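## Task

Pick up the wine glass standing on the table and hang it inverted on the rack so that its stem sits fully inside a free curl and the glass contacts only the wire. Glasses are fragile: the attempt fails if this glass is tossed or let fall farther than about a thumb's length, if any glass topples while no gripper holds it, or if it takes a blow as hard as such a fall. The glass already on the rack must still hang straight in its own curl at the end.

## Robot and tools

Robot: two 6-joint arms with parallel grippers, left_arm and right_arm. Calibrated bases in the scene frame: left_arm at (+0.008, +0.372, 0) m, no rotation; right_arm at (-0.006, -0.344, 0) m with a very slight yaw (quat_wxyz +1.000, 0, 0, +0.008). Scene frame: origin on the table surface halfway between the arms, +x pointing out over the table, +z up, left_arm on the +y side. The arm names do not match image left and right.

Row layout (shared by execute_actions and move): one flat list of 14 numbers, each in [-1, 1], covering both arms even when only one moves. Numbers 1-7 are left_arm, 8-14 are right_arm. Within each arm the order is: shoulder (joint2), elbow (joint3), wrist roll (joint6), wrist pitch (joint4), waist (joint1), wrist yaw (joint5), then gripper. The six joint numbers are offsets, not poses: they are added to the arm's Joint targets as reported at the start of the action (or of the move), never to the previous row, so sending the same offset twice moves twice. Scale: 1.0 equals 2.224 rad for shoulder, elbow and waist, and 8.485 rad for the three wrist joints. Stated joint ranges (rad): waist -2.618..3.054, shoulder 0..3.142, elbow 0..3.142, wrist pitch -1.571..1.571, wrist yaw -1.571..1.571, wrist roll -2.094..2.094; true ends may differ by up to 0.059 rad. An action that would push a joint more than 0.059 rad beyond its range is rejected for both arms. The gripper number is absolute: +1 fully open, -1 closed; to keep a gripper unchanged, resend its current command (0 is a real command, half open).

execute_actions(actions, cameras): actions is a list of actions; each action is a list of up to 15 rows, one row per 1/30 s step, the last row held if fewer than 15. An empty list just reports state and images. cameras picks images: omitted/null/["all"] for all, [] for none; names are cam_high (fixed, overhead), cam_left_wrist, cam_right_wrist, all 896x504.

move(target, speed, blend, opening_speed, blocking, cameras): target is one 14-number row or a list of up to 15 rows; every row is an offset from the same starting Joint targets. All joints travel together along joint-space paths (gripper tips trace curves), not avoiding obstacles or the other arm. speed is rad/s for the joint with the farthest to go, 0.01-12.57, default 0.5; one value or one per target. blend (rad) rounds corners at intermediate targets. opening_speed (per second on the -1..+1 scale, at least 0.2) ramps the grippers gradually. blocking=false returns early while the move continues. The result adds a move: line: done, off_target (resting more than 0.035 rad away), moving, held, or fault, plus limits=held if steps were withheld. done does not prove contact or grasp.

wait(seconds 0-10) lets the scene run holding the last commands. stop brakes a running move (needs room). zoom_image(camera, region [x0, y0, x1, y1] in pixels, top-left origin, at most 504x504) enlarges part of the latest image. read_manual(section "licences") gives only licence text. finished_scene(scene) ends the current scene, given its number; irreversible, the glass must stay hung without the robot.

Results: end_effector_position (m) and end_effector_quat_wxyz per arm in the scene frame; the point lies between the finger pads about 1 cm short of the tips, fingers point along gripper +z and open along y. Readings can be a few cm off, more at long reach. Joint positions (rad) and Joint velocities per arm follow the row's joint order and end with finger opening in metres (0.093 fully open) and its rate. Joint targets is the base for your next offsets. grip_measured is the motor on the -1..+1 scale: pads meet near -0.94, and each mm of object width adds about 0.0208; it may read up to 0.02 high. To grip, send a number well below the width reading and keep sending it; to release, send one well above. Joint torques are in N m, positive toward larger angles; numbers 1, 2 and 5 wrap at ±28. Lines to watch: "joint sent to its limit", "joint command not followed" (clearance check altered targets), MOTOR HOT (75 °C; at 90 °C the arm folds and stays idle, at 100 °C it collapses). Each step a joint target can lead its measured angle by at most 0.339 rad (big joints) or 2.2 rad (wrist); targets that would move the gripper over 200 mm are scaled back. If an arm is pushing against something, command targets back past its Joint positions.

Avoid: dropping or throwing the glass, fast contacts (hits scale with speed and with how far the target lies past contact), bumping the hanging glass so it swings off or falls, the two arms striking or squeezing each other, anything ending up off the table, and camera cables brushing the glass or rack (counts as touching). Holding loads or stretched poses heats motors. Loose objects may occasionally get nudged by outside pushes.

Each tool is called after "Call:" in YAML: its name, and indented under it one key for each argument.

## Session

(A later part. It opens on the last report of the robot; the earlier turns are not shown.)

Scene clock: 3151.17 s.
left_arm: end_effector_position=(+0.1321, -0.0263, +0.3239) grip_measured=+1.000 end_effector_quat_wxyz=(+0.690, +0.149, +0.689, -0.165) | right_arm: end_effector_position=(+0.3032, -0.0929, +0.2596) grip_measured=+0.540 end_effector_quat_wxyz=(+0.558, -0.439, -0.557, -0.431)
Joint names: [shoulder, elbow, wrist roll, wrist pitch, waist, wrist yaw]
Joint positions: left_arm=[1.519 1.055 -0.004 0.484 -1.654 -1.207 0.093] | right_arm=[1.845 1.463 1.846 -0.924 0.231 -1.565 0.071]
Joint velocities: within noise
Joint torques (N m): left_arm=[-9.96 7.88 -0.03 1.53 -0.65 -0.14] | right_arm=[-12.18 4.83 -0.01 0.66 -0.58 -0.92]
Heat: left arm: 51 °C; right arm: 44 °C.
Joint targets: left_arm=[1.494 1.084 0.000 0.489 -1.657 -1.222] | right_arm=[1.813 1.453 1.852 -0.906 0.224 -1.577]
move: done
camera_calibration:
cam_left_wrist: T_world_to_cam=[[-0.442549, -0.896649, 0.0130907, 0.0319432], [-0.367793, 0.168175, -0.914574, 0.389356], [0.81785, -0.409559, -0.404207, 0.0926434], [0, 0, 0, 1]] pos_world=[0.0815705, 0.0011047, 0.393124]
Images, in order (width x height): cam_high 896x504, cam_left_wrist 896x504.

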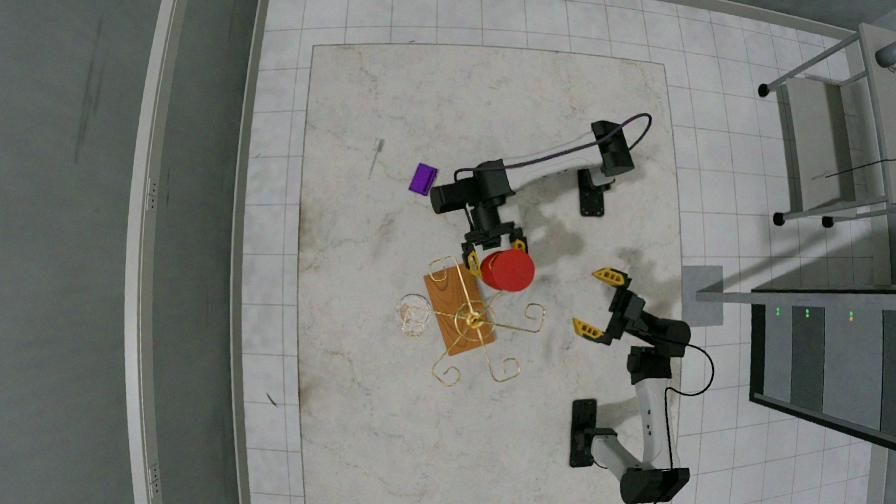

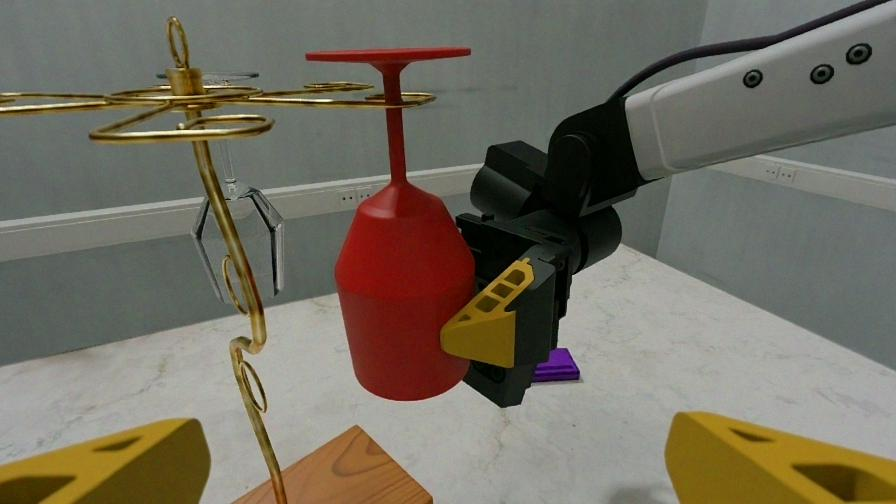

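Call:
move:
  target: [0, 0, 0, 0, 0, 0, 1, -0.0098, -0.0123, 0, 0.0007, -0.0067, 0, 0.42]
  speed: 0.05
  cameras: ["cam_high", "cam_left_wrist"]

Call:
zoom_image:
  camera: "cam_high"
  region: [470, 230, 550, 310]

Call:
zoom_image:
  camera: "cam_left_wrist"
  region: [340, 60, 450, 130]

Scene clock: 3204.90 s.
left_arm: end_effector_position=(+0.1321, -0.0263, +0.3239) grip_measured=+1.000 end_effector_quat_wxyz=(+0.690, +0.149, +0.689, -0.165) | right_arm: end_effector_position=(+0.3013, -0.0988, +0.2599) grip_measured=+0.540 end_effector_quat_wxyz=(+0.554, -0.443, -0.554, -0.436)
Joint names: [shoulder, elbow, wrist roll, wrist pitch, waist, wrist yaw]
Joint positions: left_arm=[1.519 1.055 -0.004 0.484 -1.654 -1.207 0.093] | right_arm=[1.823 1.436 1.846 -0.918 0.216 -1.565 0.071]
Joint velocities: within noise
Joint torques (N m): left_arm=[-9.84 7.8 -0.02 1.5 -0.58 -0.15] | right_arm=[-11.78 4.83 0 0.63 -0.72 -0.92]
Heat: left arm: 50 °C; right arm: 49 °C.
Joint targets: left_arm=[1.494 1.084 0.000 0.489 -1.657 -1.222] | right_arm=[1.791 1.426 1.852 -0.900 0.209 -1.577]
move: done
camera_calibration:
cam_left_wrist: T_world_to_cam=[[-0.442549, -0.896649, 0.0130907, 0.0319432], [-0.367793, 0.168175, -0.914574, 0.389356], [0.81785, -0.409559, -0.404207, 0.0926434], [0, 0, 0, 1]] pos_world=[0.0815705, 0.0011047, 0.393124]
Images, in order (width x height): cam_high 896x504, cam_left_wrist 896x504.

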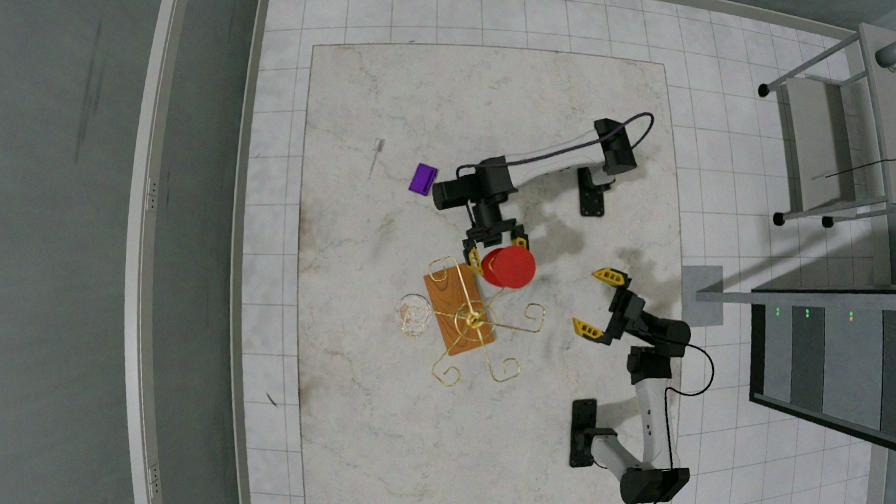

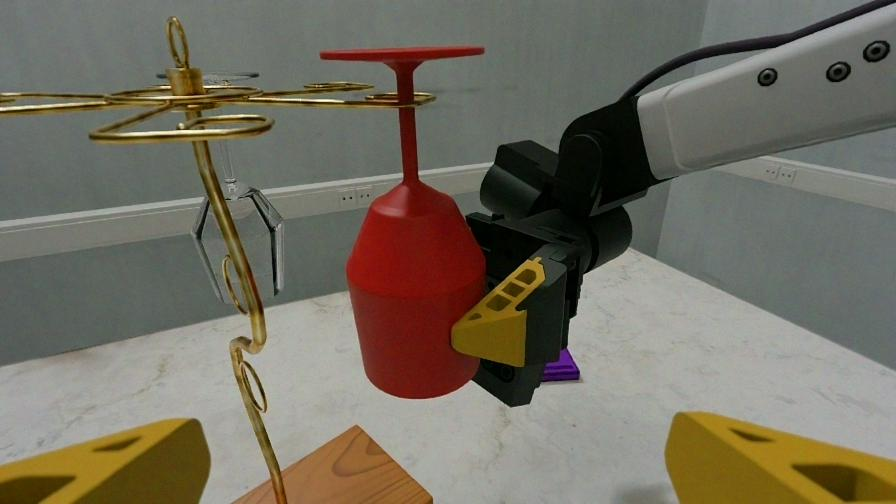

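Scaled by 6.300 from the camera's 896x504 image, which has a finer 1280x720 frame.

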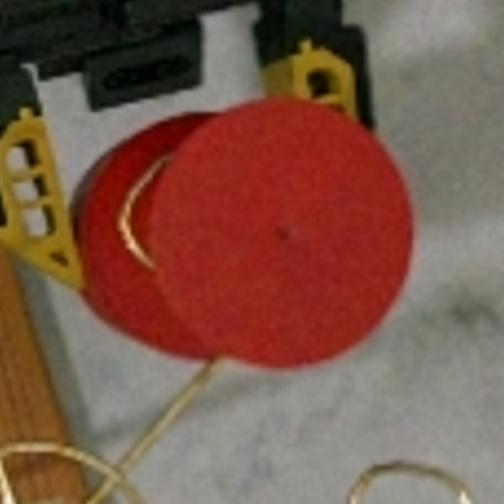

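Scaled by 4.582 from the camera's 896x504 image, which has a finer 1280x720 frame.

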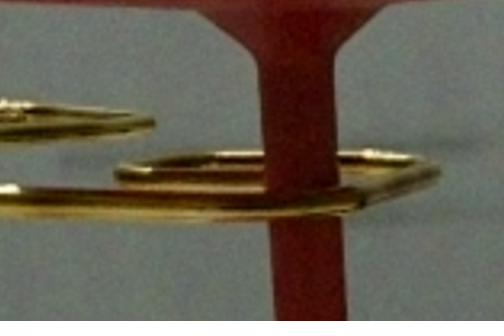

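Call:
move:
  target: [0, 0, 0, 0, 0, 0, 1, 0, 0, 0, 0, -0.0070, 0, 0.42]
  speed: 0.04
  cameras: ["cam_high", "cam_left_wrist"]

Call:
zoom_image:
  camera: "cam_high"
  region: [470, 230, 550, 310]

Call:
zoom_image:
  camera: "cam_left_wrist"
  region: [360, 70, 450, 125]

Scene clock: 3244.20 s.
left_arm: end_effector_position=(+0.1321, -0.0263, +0.3239) grip_measured=+1.000 end_effector_quat_wxyz=(+0.690, +0.149, +0.689, -0.165) | right_arm: end_effector_position=(+0.3052, -0.1037, +0.2599) grip_measured=+0.540 end_effector_quat_wxyz=(+0.551, -0.447, -0.550, -0.440)
Joint names: [shoulder, elbow, wrist roll, wrist pitch, waist, wrist yaw]
Joint positions: left_arm=[1.519 1.055 -0.004 0.484 -1.654 -1.207 0.093] | right_arm=[1.823 1.436 1.846 -0.916 0.201 -1.565 0.071]
Joint velocities: within noise
Joint torques (N m): left_arm=[-9.92 7.82 -0.02 1.53 -0.62 -0.11] | right_arm=[-11.81 4.79 -0.01 0.64 -0.75 -0.86]
Heat: left arm: 50 °C; right arm: 49 °C.
Joint targets: left_arm=[1.494 1.084 0.000 0.489 -1.657 -1.222] | right_arm=[1.791 1.425 1.852 -0.900 0.194 -1.577]
move: done
camera_calibration:
cam_left_wrist: T_world_to_cam=[[-0.442549, -0.896649, 0.0130907, 0.0319432], [-0.367793, 0.168175, -0.914574, 0.389356], [0.81785, -0.409559, -0.404207, 0.0926434], [0, 0, 0, 1]] pos_world=[0.0815705, 0.0011047, 0.393124]
Images, in order (width x height): cam_high 896x504, cam_left_wrist 896x504.

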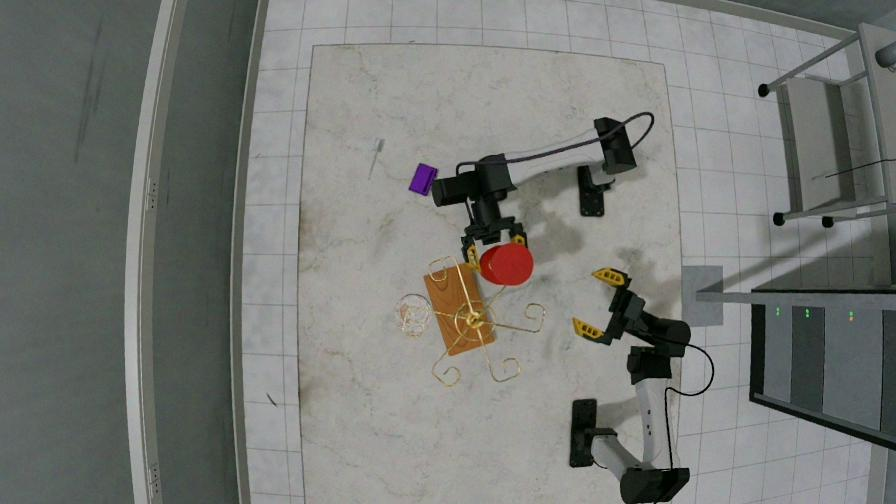

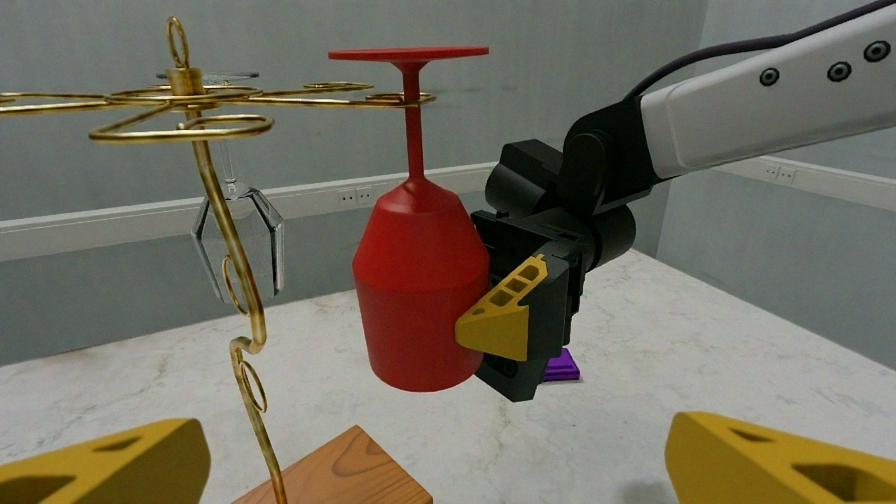

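Scaled by 6.300 from the camera's 896x504 image, which has a finer 1280x720 frame.

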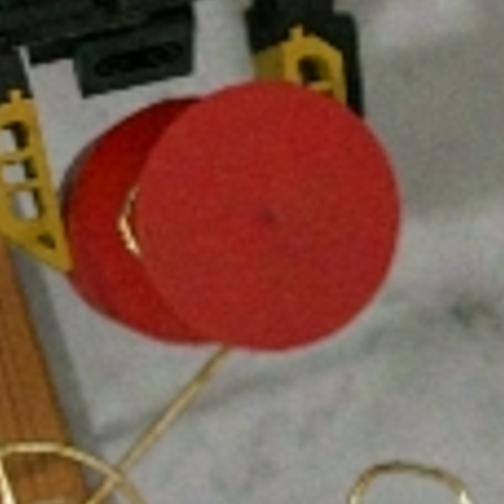

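Scaled by 5.600 from the camera's 896x504 image, which has a finer 1280x720 frame.

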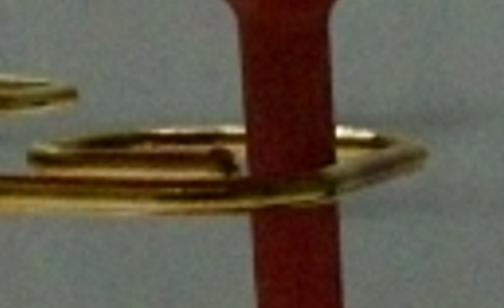

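Call:
move:
  target: [0, 0, 0, 0, 0, 0, 1, 0.0150, 0.0160, 0, 0, 0, 0, 0.42]
  speed: 0.05
  cameras: []

Scene clock: 3364.50 s.
left_arm: end_effector_position=(+0.1321, -0.0263, +0.3239) grip_measured=+1.000 end_effector_quat_wxyz=(+0.690, +0.149, +0.689, -0.165) | right_arm: end_effector_position=(+0.3052, -0.1037, +0.2599) grip_measured=+0.540 end_effector_quat_wxyz=(+0.551, -0.447, -0.550, -0.440)
Joint names: [shoulder, elbow, wrist roll, wrist pitch, waist, wrist yaw]
Joint positions: left_arm=[1.519 1.055 -0.004 0.484 -1.654 -1.207 0.093] | right_arm=[1.823 1.436 1.846 -0.916 0.201 -1.565 0.071]
Joint velocities: within noise
Joint torques (N m): left_arm=[-9.77 7.8 -0.04 1.52 -0.69 -0.13] | right_arm=[-8.7 7.73 -0.01 0.66 -0.84 -0.9]
Heat: left arm: 50 °C; right arm: 51 °C.
Joint targets: left_arm=[1.494 1.084 0.000 0.489 -1.657 -1.222] | right_arm=[1.824 1.461 1.852 -0.900 0.194 -1.577]
move: done
No camera images: "cameras" was empty.

Call:
move:
  target: [0, 0, 0, 0, 0, 0, 1, 0.0036, 0.0036, 0, 0, 0, 0, 0.42]
  speed: 0.03
  cameras: []

Scene clock: 3398.80 s.
left_arm: end_effector_position=(+0.1321, -0.0263, +0.3239) grip_measured=+1.000 end_effector_quat_wxyz=(+0.690, +0.149, +0.689, -0.165) | right_arm: end_effector_position=(+0.3058, -0.1035, +0.2585) grip_measured=+0.540 end_effector_quat_wxyz=(+0.552, -0.448, -0.550, -0.439)
Joint names: [shoulder, elbow, wrist roll, wrist pitch, waist, wrist yaw]
Joint positions: left_arm=[1.519 1.055 -0.004 0.484 -1.654 -1.207 0.093] | right_arm=[1.827 1.436 1.846 -0.916 0.201 -1.565 0.071]
Joint velocities: within noise
Joint torques (N m): left_arm=[-9.95 8.02 -0.07 1.52 -0.47 -0.14] | right_arm=[-8.36 8.29 -0.06 0.6 -0.81 -0.9]
Heat: left arm: 50 °C; right arm: 47 °C.
Joint targets: left_arm=[1.494 1.084 0.000 0.489 -1.657 -1.222] | right_arm=[1.832 1.469 1.852 -0.900 0.194 -1.577]
move: done
No camera images: "cameras" was empty.

Call:
move:
  target: [0, 0, 0, 0, 0, 0, 1, 0, 0.0036, 0, 0, 0, 0, 0.42]
  speed: 0.03
  cameras: []

Scene clock: 3403.90 s.
left_arm: end_effector_position=(+0.1321, -0.0263, +0.3239) grip_measured=+1.000 end_effector_quat_wxyz=(+0.690, +0.149, +0.689, -0.165) | right_arm: end_effector_position=(+0.3068, -0.1033, +0.2608) grip_measured=+0.540 end_effector_quat_wxyz=(+0.550, -0.446, -0.552, -0.442)
Joint names: [shoulder, elbow, wrist roll, wrist pitch, waist, wrist yaw]
Joint positions: left_arm=[1.519 1.055 -0.004 0.484 -1.654 -1.207 0.093] | right_arm=[1.827 1.445 1.846 -0.916 0.201 -1.565 0.071]
Joint velocities: within noise
Joint torques (N m): left_arm=[-9.91 7.83 0 1.52 -0.64 -0.11] | right_arm=[-8.42 8.12 0 0.66 -0.69 -0.86]
Heat: left arm: 50 °C; right arm: 47 °C.
Joint targets: left_arm=[1.494 1.084 0.000 0.489 -1.657 -1.222] | right_arm=[1.832 1.477 1.852 -0.900 0.194 -1.577]
move: done
No camera images: "cameras" was empty.

Call:
move:
  target: [0, 0, 0, 0, 0, 0, 1, 0, 0, 0, 0, -0.0045, 0, 0.42]
  speed: 0.03
  cameras: ["cam_high", "cam_left_wrist"]

Call:
zoom_image:
  camera: "cam_left_wrist"
  region: [370, 70, 450, 120]

Call:
zoom_image:
  camera: "cam_high"
  region: [470, 220, 550, 300]

Scene clock: 3418.73 s.
left_arm: end_effector_position=(+0.1321, -0.0263, +0.3239) grip_measured=+1.000 end_effector_quat_wxyz=(+0.690, +0.149, +0.689, -0.165) | right_arm: end_effector_position=(+0.3091, -0.1064, +0.2608) grip_measured=+0.540 end_effector_quat_wxyz=(+0.547, -0.448, -0.549, -0.444)
Joint names: [shoulder, elbow, wrist roll, wrist pitch, waist, wrist yaw]
Joint positions: left_arm=[1.519 1.055 -0.004 0.484 -1.654 -1.207 0.093] | right_arm=[1.827 1.445 1.846 -0.916 0.191 -1.565 0.071]
Joint velocities: within noise
Joint torques (N m): left_arm=[-9.88 7.8 -0.04 1.57 -0.57 -0.14] | right_arm=[-8.17 8.14 0.01 0.64 -0.8 -0.92]
Heat: left arm: 50 °C; right arm: 46 °C.
Joint targets: left_arm=[1.494 1.084 0.000 0.489 -1.657 -1.222] | right_arm=[1.832 1.477 1.852 -0.900 0.184 -1.577]
move: done
camera_calibration:
cam_left_wrist: T_world_to_cam=[[-0.442549, -0.896649, 0.0130907, 0.0319432], [-0.367793, 0.168175, -0.914574, 0.389356], [0.81785, -0.409559, -0.404207, 0.0926434], [0, 0, 0, 1]] pos_world=[0.0815705, 0.0011047, 0.393124]
Images, in order (width x height): cam_high 896x504, cam_left_wrist 896x504.

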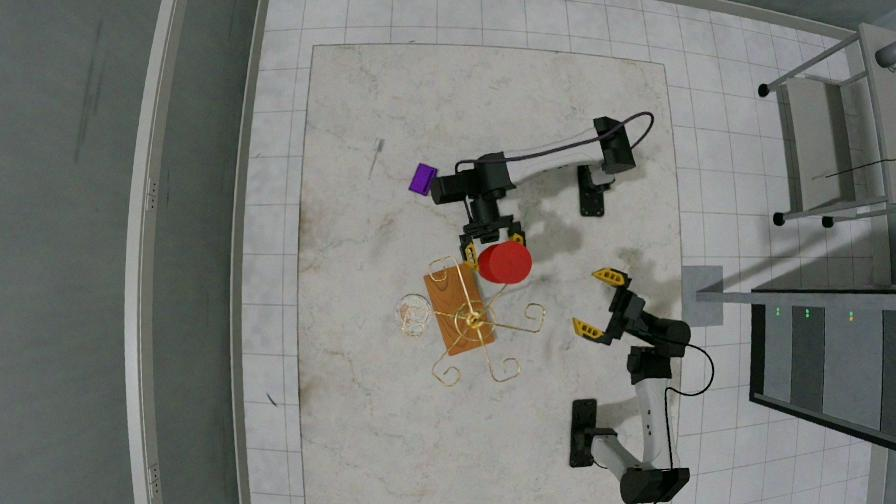

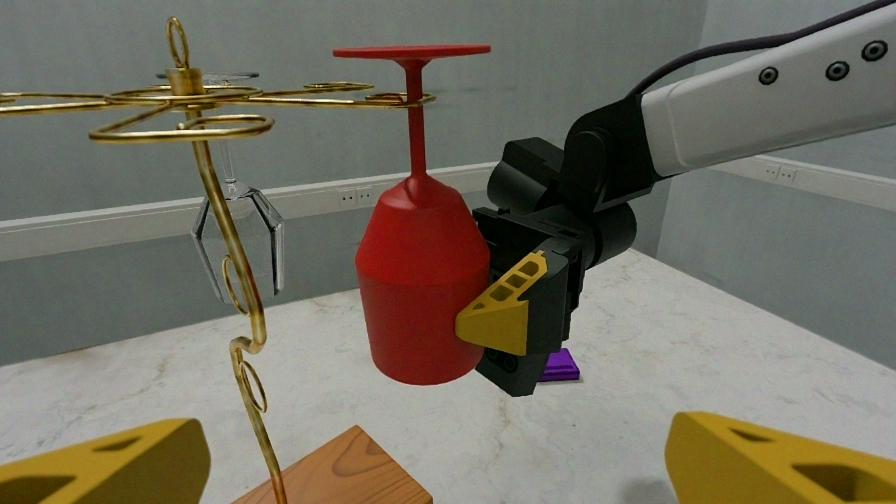

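Scaled by 6.300 from the camera's 896x504 image, which has a finer 1280x720 frame.

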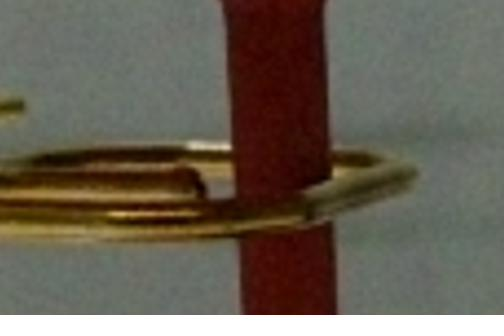

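Scaled by 6.300 from the camera's 896x504 image, which has a finer 1280x720 frame.

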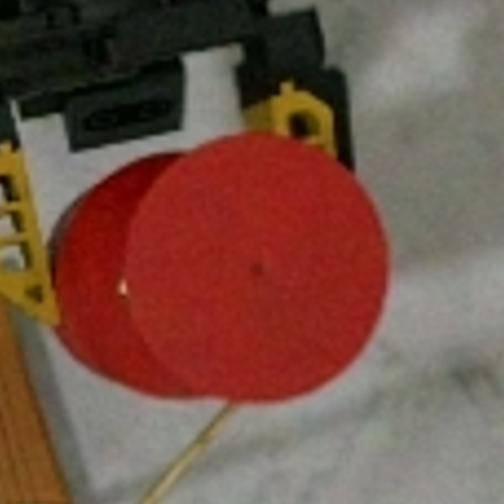

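Call:
move:
  target: [0, 0, 0, 0, 0, 0, 1, 0.0023, 0.0030, 0, 0, -0.0027, 0, 0.42]
  speed: 0.03
  cameras: ["cam_left_wrist"]

Call:
zoom_image:
  camera: "cam_left_wrist"
  region: [370, 70, 450, 120]

Scene clock: 3469.90 s.
left_arm: end_effector_position=(+0.1321, -0.0263, +0.3239) grip_measured=+1.000 end_effector_quat_wxyz=(+0.690, +0.149, +0.689, -0.165) | right_arm: end_effector_position=(+0.3119, -0.1081, +0.2609) grip_measured=+0.540 end_effector_quat_wxyz=(+0.546, -0.450, -0.548, -0.446)
Joint names: [shoulder, elbow, wrist roll, wrist pitch, waist, wrist yaw]
Joint positions: left_arm=[1.519 1.055 -0.004 0.484 -1.654 -1.207 0.093] | right_arm=[1.832 1.451 1.846 -0.916 0.185 -1.565 0.071]
Joint velocities: within noise
Joint torques (N m): left_arm=[-9.91 7.95 -0.05 1.49 -0.61 -0.14] | right_arm=[-8.28 8.28 -0.01 0.65 -0.75 -0.9]
Heat: left arm: 50 °C; right arm: 46 °C.
Joint targets: left_arm=[1.494 1.084 0.000 0.489 -1.657 -1.222] | right_arm=[1.837 1.484 1.852 -0.900 0.178 -1.577]
move: done
camera_calibration:
cam_left_wrist: T_world_to_cam=[[-0.442549, -0.896649, 0.0130907, 0.0319432], [-0.367793, 0.168175, -0.914574, 0.389356], [0.81785, -0.409559, -0.404207, 0.0926434], [0, 0, 0, 1]] pos_world=[0.0815705, 0.0011047, 0.393124]
Images, in order (width x height): cam_left_wrist 896x504.

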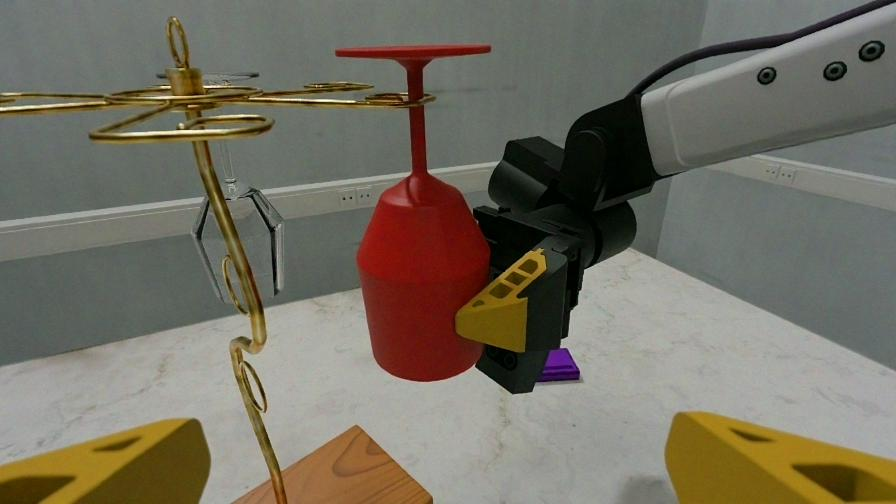

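Scaled by 6.300 from the camera's 896x504 image, which has a finer 1280x720 frame.

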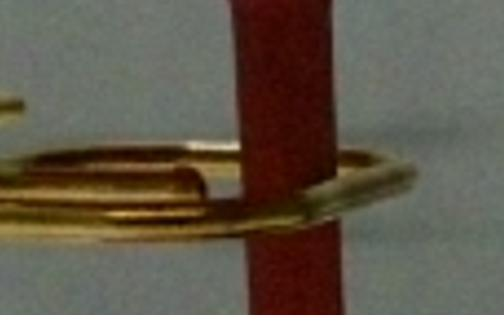

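Call:
move:
  target: [0, 0, 0, 0, 0, 0, 1, 0.0148, 0.0193, 0.0025, 0, -0.0039, 0, 0.42]
  speed: 0.04
  cameras: ["cam_left_wrist", "cam_high"]

Call:
zoom_image:
  camera: "cam_left_wrist"
  region: [360, 60, 450, 120]

Call:
zoom_image:
  camera: "cam_high"
  region: [460, 220, 540, 300]

Scene clock: 3507.30 s.
left_arm: end_effector_position=(+0.1321, -0.0263, +0.3239) grip_measured=+1.000 end_effector_quat_wxyz=(+0.690, +0.149, +0.689, -0.165) | right_arm: end_effector_position=(+0.3231, -0.1090, +0.2612) grip_measured=+0.540 end_effector_quat_wxyz=(+0.546, -0.454, -0.545, -0.446)
Joint names: [shoulder, elbow, wrist roll, wrist pitch, waist, wrist yaw]
Joint positions: left_arm=[1.519 1.055 -0.004 0.484 -1.654 -1.207 0.093] | right_arm=[1.865 1.494 1.864 -0.916 0.176 -1.565 0.071]
Joint velocities: within noise
Joint torques (N m): left_arm=[-9.83 7.84 -0.02 1.52 -0.49 -0.15] | right_arm=[-8.55 8.28 -0.01 0.7 -0.81 -0.9]
Heat: left arm: 50 °C; right arm: 44 °C.
Joint targets: left_arm=[1.494 1.084 0.000 0.489 -1.657 -1.222] | right_arm=[1.870 1.527 1.873 -0.900 0.169 -1.577]
move: done
camera_calibration:
cam_left_wrist: T_world_to_cam=[[-0.442549, -0.896649, 0.0130907, 0.0319432], [-0.367793, 0.168175, -0.914574, 0.389356], [0.81785, -0.409559, -0.404207, 0.0926434], [0, 0, 0, 1]] pos_world=[0.0815705, 0.0011047, 0.393124]
Images, in order (width x height): cam_high 896x504, cam_left_wrist 896x504.

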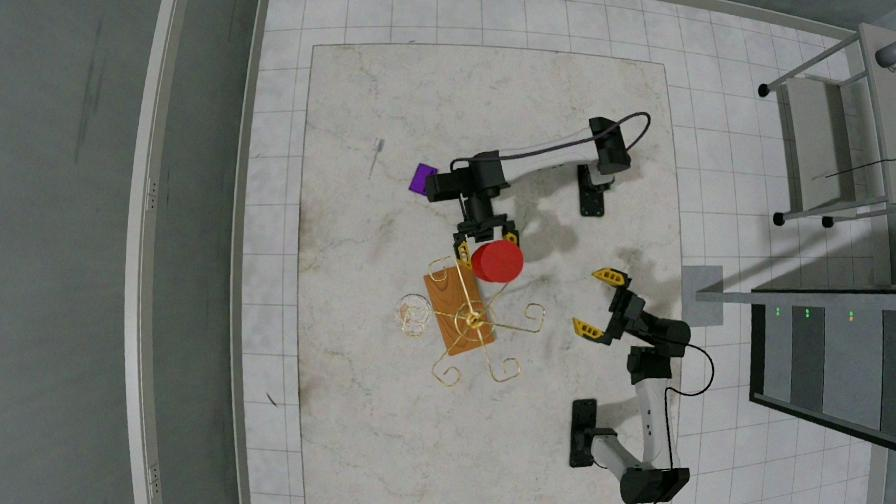

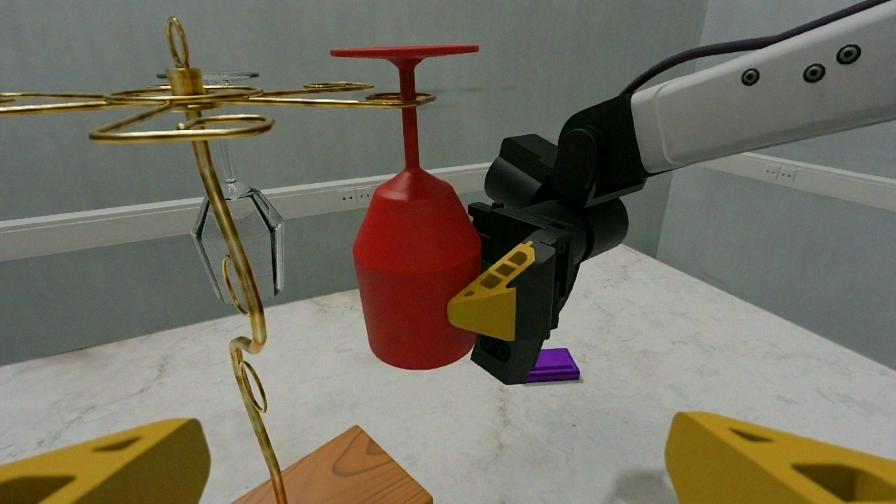

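Scaled by 5.600 from the camera's 896x504 image, which has a finer 1280x720 frame.

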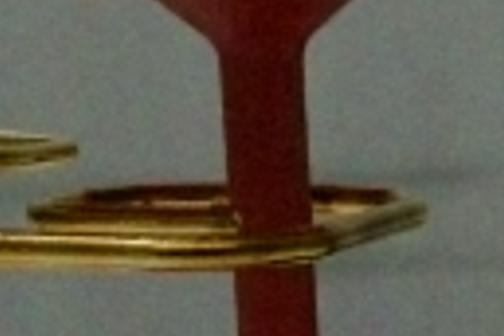

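Scaled by 6.300 from the camera's 896x504 image, which has a finer 1280x720 frame.

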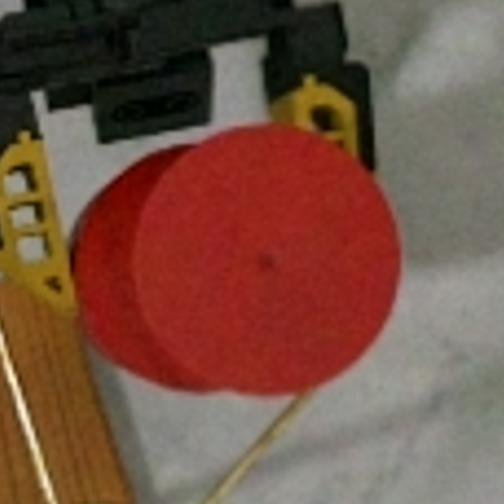

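Call:
move:
  target:
    - [0, 0, 0, 0, 0, 0, 1, 0, -0.0171, 0, 0, 0, 0, 0.42]
    - [0, 0, 0, 0, 0, 0, 1, 0.0046, -0.0396, 0, 0.0067, 0, 0, 0.42]
  speed: 0.05
  cameras: ["cam_left_wrist", "cam_high"]

Call:
zoom_image:
  camera: "cam_left_wrist"
  region: [320, 40, 490, 130]

Call:
zoom_image:
  camera: "cam_high"
  region: [460, 220, 540, 300]

Scene clock: 3544.30 s.
left_arm: end_effector_position=(+0.1321, -0.0263, +0.3239) grip_measured=+1.000 end_effector_quat_wxyz=(+0.690, +0.149, +0.689, -0.165) | right_arm: end_effector_position=(+0.3235, -0.1089, +0.2466) grip_measured=+0.540 end_effector_quat_wxyz=(+0.546, -0.455, -0.544, -0.446)
Joint names: [shoulder, elbow, wrist roll, wrist pitch, waist, wrist yaw]
Joint positions: left_arm=[1.519 1.055 -0.004 0.484 -1.654 -1.207 0.093] | right_arm=[1.875 1.449 1.865 -0.861 0.176 -1.565 0.071]
Joint velocities: within noise
Joint torques (N m): left_arm=[-9.88 7.99 0 1.52 -0.7 -0.1] | right_arm=[-8.79 4.88 -0.05 0.66 -0.75 -0.86]
Heat: left arm: 50 °C; right arm: 45 °C.
Joint targets: left_arm=[1.494 1.084 0.000 0.489 -1.657 -1.222] | right_arm=[1.880 1.439 1.873 -0.843 0.169 -1.577]
move: done
camera_calibration:
cam_left_wrist: T_world_to_cam=[[-0.442549, -0.896649, 0.0130907, 0.0319432], [-0.367793, 0.168175, -0.914574, 0.389356], [0.81785, -0.409559, -0.404207, 0.0926434], [0, 0, 0, 1]] pos_world=[0.0815705, 0.0011047, 0.393124]
Images, in order (width x height): cam_high 896x504, cam_left_wrist 896x504.

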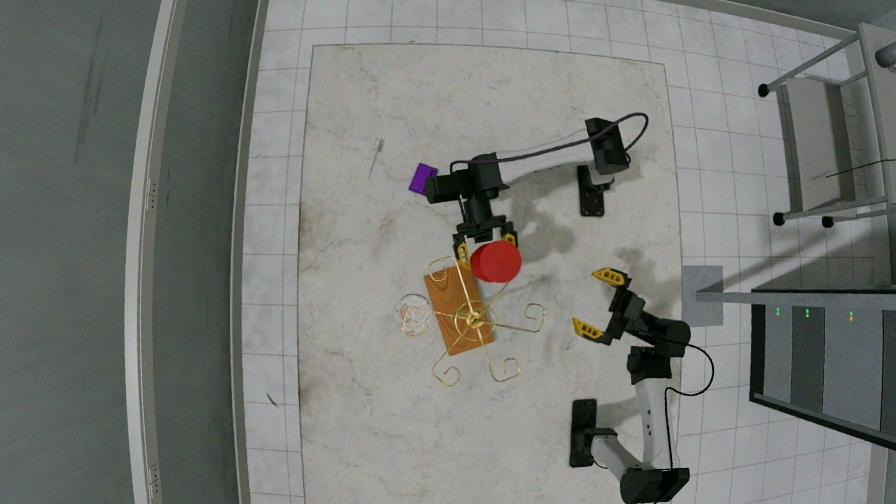

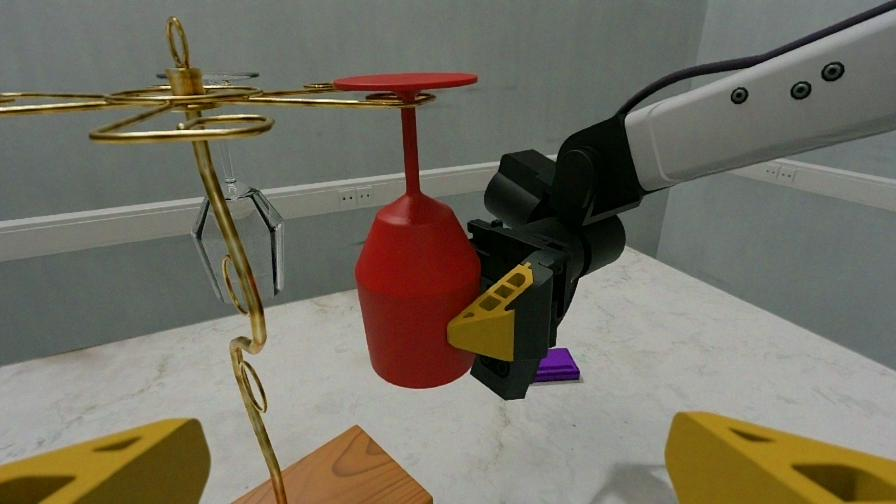

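Scaled by 2.965 from the camera's 896x504 image, which has a finer 1280x720 frame.

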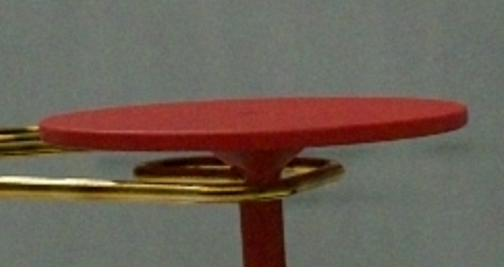

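Scaled by 6.300 from the camera's 896x504 image, which has a finer 1280x720 frame.

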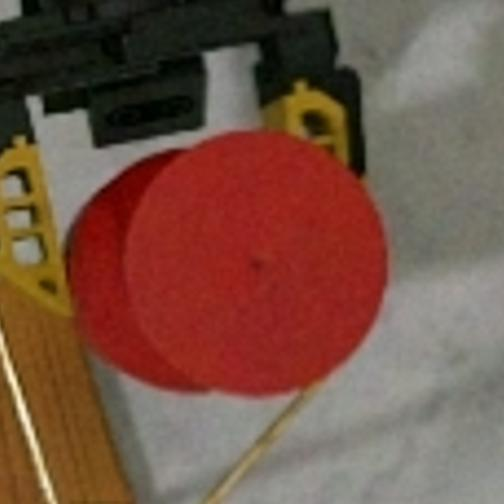

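Call:
move:
  target: [0, 0, 0, 0, 0, 0, 1, 0.0009, -0.0042, 0, 0.0013, 0, 0, 0.42]
  speed: 0.03
  cameras: ["cam_left_wrist"]

Call:
zoom_image:
  camera: "cam_left_wrist"
  region: [320, 40, 490, 130]

Scene clock: 3565.80 s.
left_arm: end_effector_position=(+0.1321, -0.0263, +0.3239) grip_measured=+1.000 end_effector_quat_wxyz=(+0.690, +0.149, +0.689, -0.165) | right_arm: end_effector_position=(+0.3232, -0.1089, +0.2444) grip_measured=+0.540 end_effector_quat_wxyz=(+0.546, -0.454, -0.545, -0.446)
Joint names: [shoulder, elbow, wrist roll, wrist pitch, waist, wrist yaw]
Joint positions: left_arm=[1.519 1.055 -0.004 0.484 -1.654 -1.207 0.093] | right_arm=[1.875 1.44 1.865 -0.85 0.176 -1.565 0.071]
Joint velocities: within noise
Joint torques (N m): left_arm=[-9.84 7.92 -0.05 1.55 -0.59 -0.16] | right_arm=[-8.61 4.67 -0.02 0.62 -0.84 -0.85]
Heat: left arm: 50 °C; right arm: 43 °C.
Joint targets: left_arm=[1.494 1.084 0.000 0.489 -1.657 -1.222] | right_arm=[1.882 1.430 1.873 -0.832 0.169 -1.577]
move: done
camera_calibration:
cam_left_wrist: T_world_to_cam=[[-0.442549, -0.896649, 0.0130907, 0.0319432], [-0.367793, 0.168175, -0.914574, 0.389356], [0.81785, -0.409559, -0.404207, 0.0926434], [0, 0, 0, 1]] pos_world=[0.0815705, 0.0011047, 0.393124]
Images, in order (width x height): cam_left_wrist 896x504.

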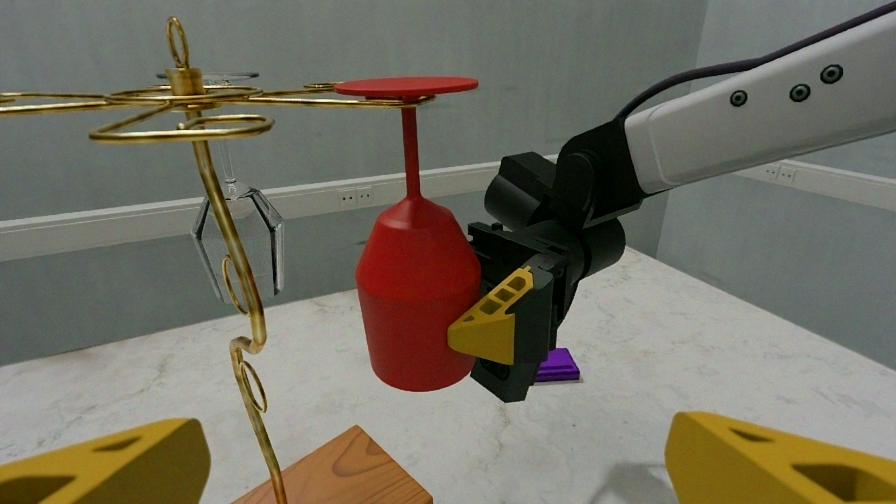

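Scaled by 2.965 from the camera's 896x504 image, which has a finer 1280x720 frame.

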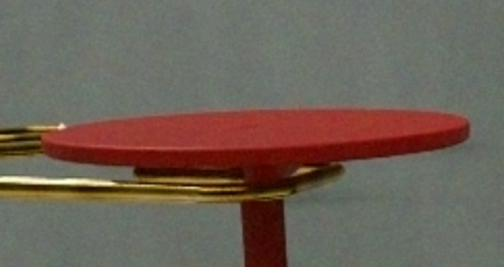

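Call:
move:
  target: [0, 0, 0, 0, 0, 0, 1, 0.0006, -0.0028, 0, 0.0009, 0, 0, 0.42]
  speed: 0.03
  cameras: ["cam_left_wrist"]

Call:
zoom_image:
  camera: "cam_left_wrist"
  region: [320, 40, 490, 130]

Scene clock: 3574.23 s.
left_arm: end_effector_position=(+0.1321, -0.0263, +0.3239) grip_measured=+1.000 end_effector_quat_wxyz=(+0.690, +0.149, +0.689, -0.165) | right_arm: end_effector_position=(+0.3232, -0.1089, +0.2435) grip_measured=+0.540 end_effector_quat_wxyz=(+0.546, -0.453, -0.545, -0.447)
Joint names: [shoulder, elbow, wrist roll, wrist pitch, waist, wrist yaw]
Joint positions: left_arm=[1.519 1.055 -0.004 0.484 -1.654 -1.207 0.093] | right_arm=[1.876 1.436 1.866 -0.842 0.176 -1.566 0.071]
Joint velocities: within noise
Joint torques (N m): left_arm=[-9.8 7.83 -0.05 1.47 -0.79 -0.12] | right_arm=[-8.55 4.48 -0.06 0.68 -0.72 -0.9]
Heat: left arm: 50 °C; right arm: 43 °C.
Joint targets: left_arm=[1.494 1.084 0.000 0.489 -1.657 -1.222] | right_arm=[1.884 1.423 1.873 -0.824 0.169 -1.578]
move: done
camera_calibration:
cam_left_wrist: T_world_to_cam=[[-0.442549, -0.896649, 0.0130907, 0.0319432], [-0.367793, 0.168175, -0.914574, 0.389356], [0.81785, -0.409559, -0.404207, 0.0926434], [0, 0, 0, 1]] pos_world=[0.0815705, 0.0011047, 0.393124]
Images, in order (width x height): cam_left_wrist 896x504.

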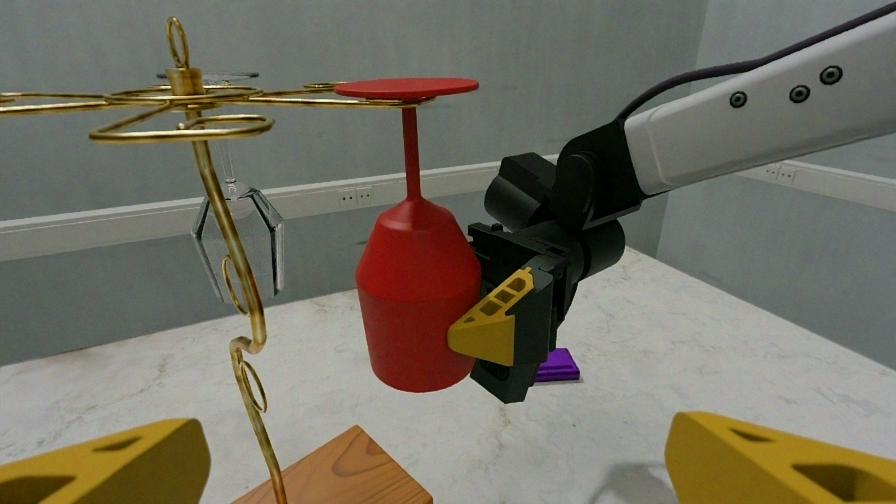

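Scaled by 2.965 from the camera's 896x504 image, which has a finer 1280x720 frame.

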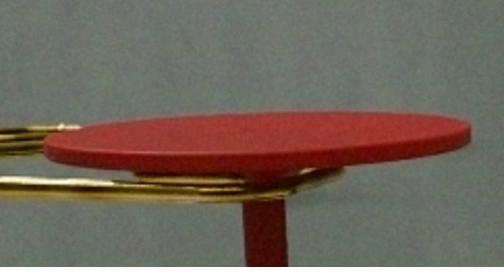

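Call:
move:
  target: [0, 0, 0, 0, 0, 0, 1, 0.0006, -0.0028, 0, 0.0009, 0, 0, 0.42]
  speed: 0.03
  cameras: ["cam_left_wrist"]

Call:
zoom_image:
  camera: "cam_left_wrist"
  region: [320, 50, 490, 120]

Scene clock: 3634.63 s.
left_arm: end_effector_position=(+0.1321, -0.0263, +0.3239) grip_measured=+1.000 end_effector_quat_wxyz=(+0.690, +0.149, +0.689, -0.165) | right_arm: end_effector_position=(+0.3230, -0.1090, +0.2432) grip_measured=+0.540 end_effector_quat_wxyz=(+0.547, -0.452, -0.544, -0.448)
Joint names: [shoulder, elbow, wrist roll, wrist pitch, waist, wrist yaw]
Joint positions: left_arm=[1.519 1.055 -0.004 0.484 -1.654 -1.207 0.093] | right_arm=[1.876 1.431 1.869 -0.834 0.176 -1.571 0.071]
Joint velocities: within noise
Joint torques (N m): left_arm=[-9.73 7.95 -0.06 1.52 -0.58 -0.14] | right_arm=[-8.32 4.51 -0.05 0.68 -0.68 -0.81]
Heat: left arm: 50 °C; right arm: 43 °C.
Joint targets: left_arm=[1.494 1.084 0.000 0.489 -1.657 -1.222] | right_arm=[1.885 1.417 1.873 -0.816 0.169 -1.577]
move: done
camera_calibration:
cam_left_wrist: T_world_to_cam=[[-0.442549, -0.896649, 0.0130907, 0.0319432], [-0.367793, 0.168175, -0.914574, 0.389356], [0.81785, -0.409559, -0.404207, 0.0926434], [0, 0, 0, 1]] pos_world=[0.0815705, 0.0011047, 0.393124]
Images, in order (width x height): cam_left_wrist 896x504.

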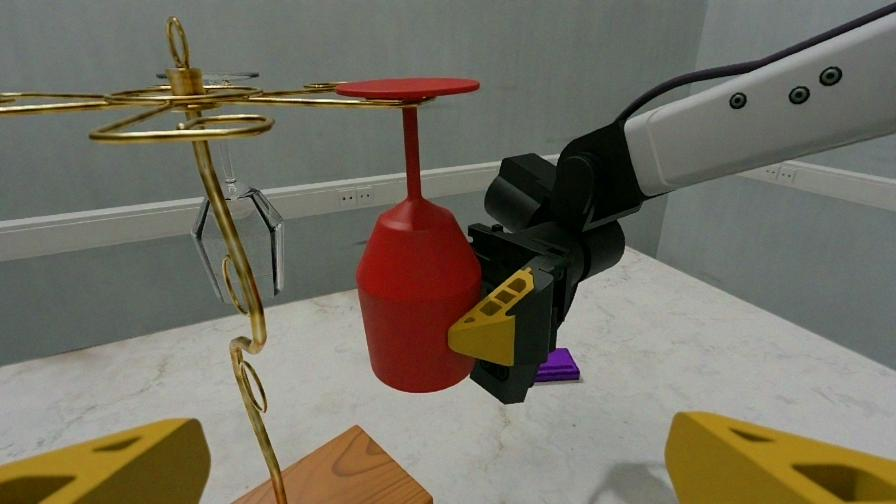

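Scaled by 2.965 from the camera's 896x504 image, which has a finer 1280x720 frame.

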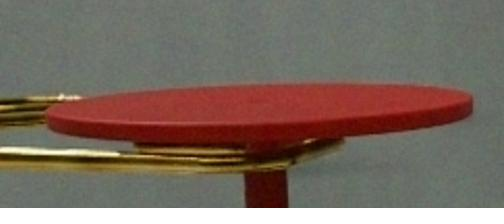

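Call:
move:
  target: [0, 0, 0, 0, 0, 0, 1, 0, 0, 0, 0, 0, 0, 1]
  opening_speed: 0.2
  cameras: ["cam_left_wrist", "cam_right_wrist", "cam_high"]

Call:
zoom_image:
  camera: "cam_left_wrist"
  region: [320, 50, 490, 120]

Call:
zoom_image:
  camera: "cam_high"
  region: [440, 210, 540, 310]

Scene clock: 3659.87 s.
left_arm: end_effector_position=(+0.1321, -0.0263, +0.3239) grip_measured=+1.000 end_effector_quat_wxyz=(+0.690, +0.149, +0.689, -0.165) | right_arm: end_effector_position=(+0.3230, -0.1090, +0.2432) grip_measured=+0.999 end_effector_quat_wxyz=(+0.547, -0.451, -0.544, -0.449)
Joint names: [shoulder, elbow, wrist roll, wrist pitch, waist, wrist yaw]
Joint positions: left_arm=[1.519 1.055 -0.004 0.484 -1.654 -1.207 0.093] | right_arm=[1.876 1.43 1.869 -0.832 0.176 -1.572 0.093]
Joint velocities: within noise
Joint torques (N m): left_arm=[-9.96 7.91 -0.04 1.54 -0.64 -0.15] | right_arm=[-8.27 4.55 -0.06 0.68 -0.84 -0.83]
Heat: left arm: 50 °C; right arm: 43 °C.
Joint targets: left_arm=[1.494 1.084 0.000 0.489 -1.657 -1.222] | right_arm=[1.885 1.417 1.873 -0.817 0.169 -1.577]
move: done
camera_calibration:
cam_left_wrist: T_world_to_cam=[[-0.442549, -0.896649, 0.0130907, 0.0319432], [-0.367793, 0.168175, -0.914574, 0.389356], [0.81785, -0.409559, -0.404207, 0.0926434], [0, 0, 0, 1]] pos_world=[0.0815705, 0.0011047, 0.393124]
cam_right_wrist: T_world_to_cam=[[-0.978688, -0.200553, 0.0441333, 0.285233], [0.121346, -0.391433, 0.91217, -0.26344], [-0.165663, 0.898086, 0.407428, 0.130081], [0, 0, 0, 1]] pos_world=[0.332671, -0.162739, 0.174715]

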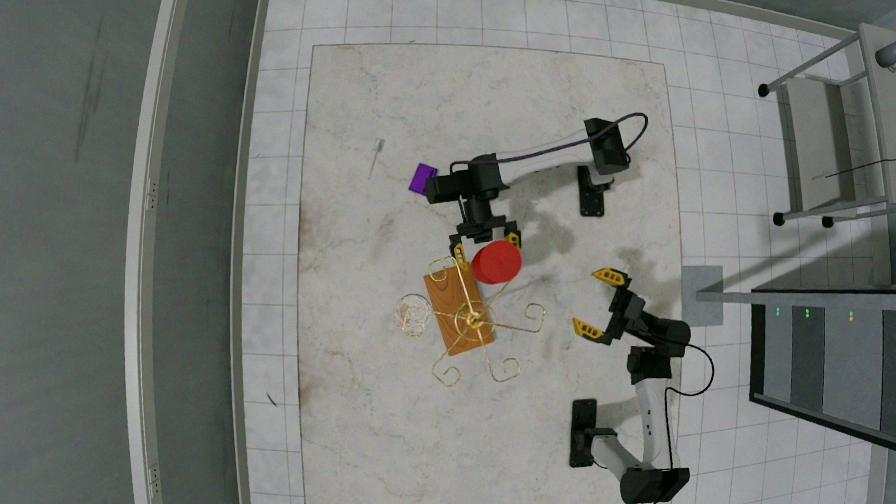

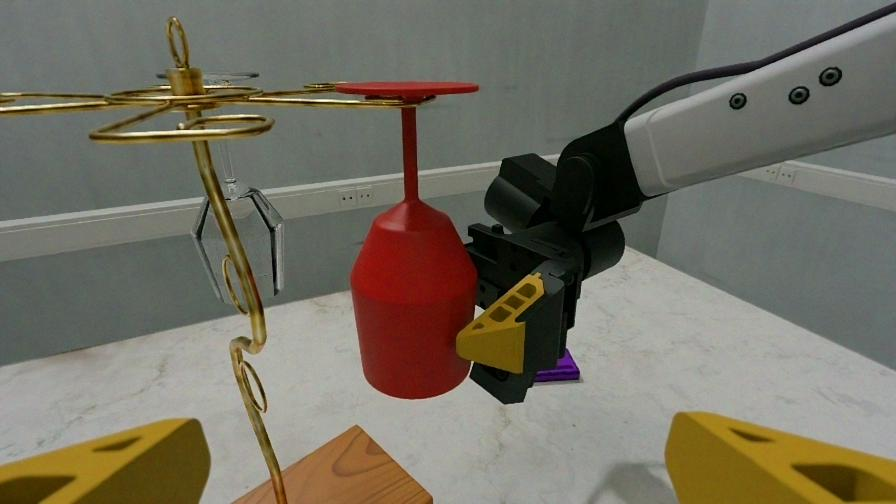

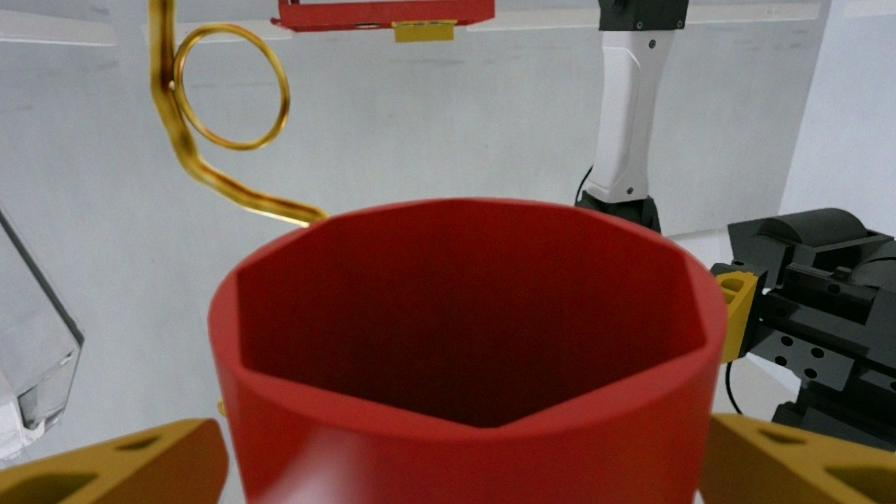

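Scaled by 2.965 from the camera's 896x504 image, which has a finer 1280x720 frame.

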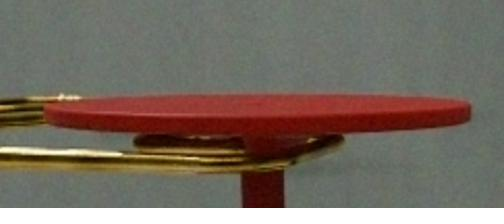

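Scaled by 5.040 from the camera's 896x504 image, which has a finer 1280x720 frame.

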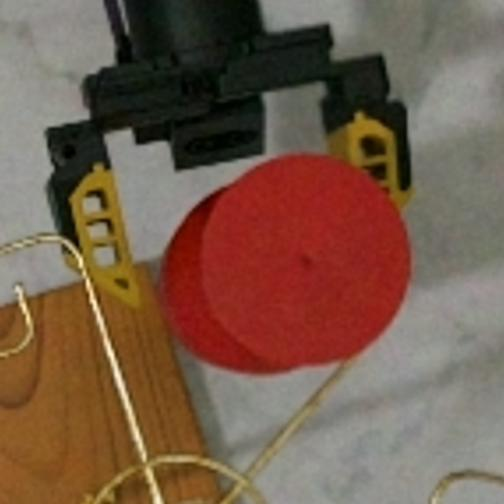

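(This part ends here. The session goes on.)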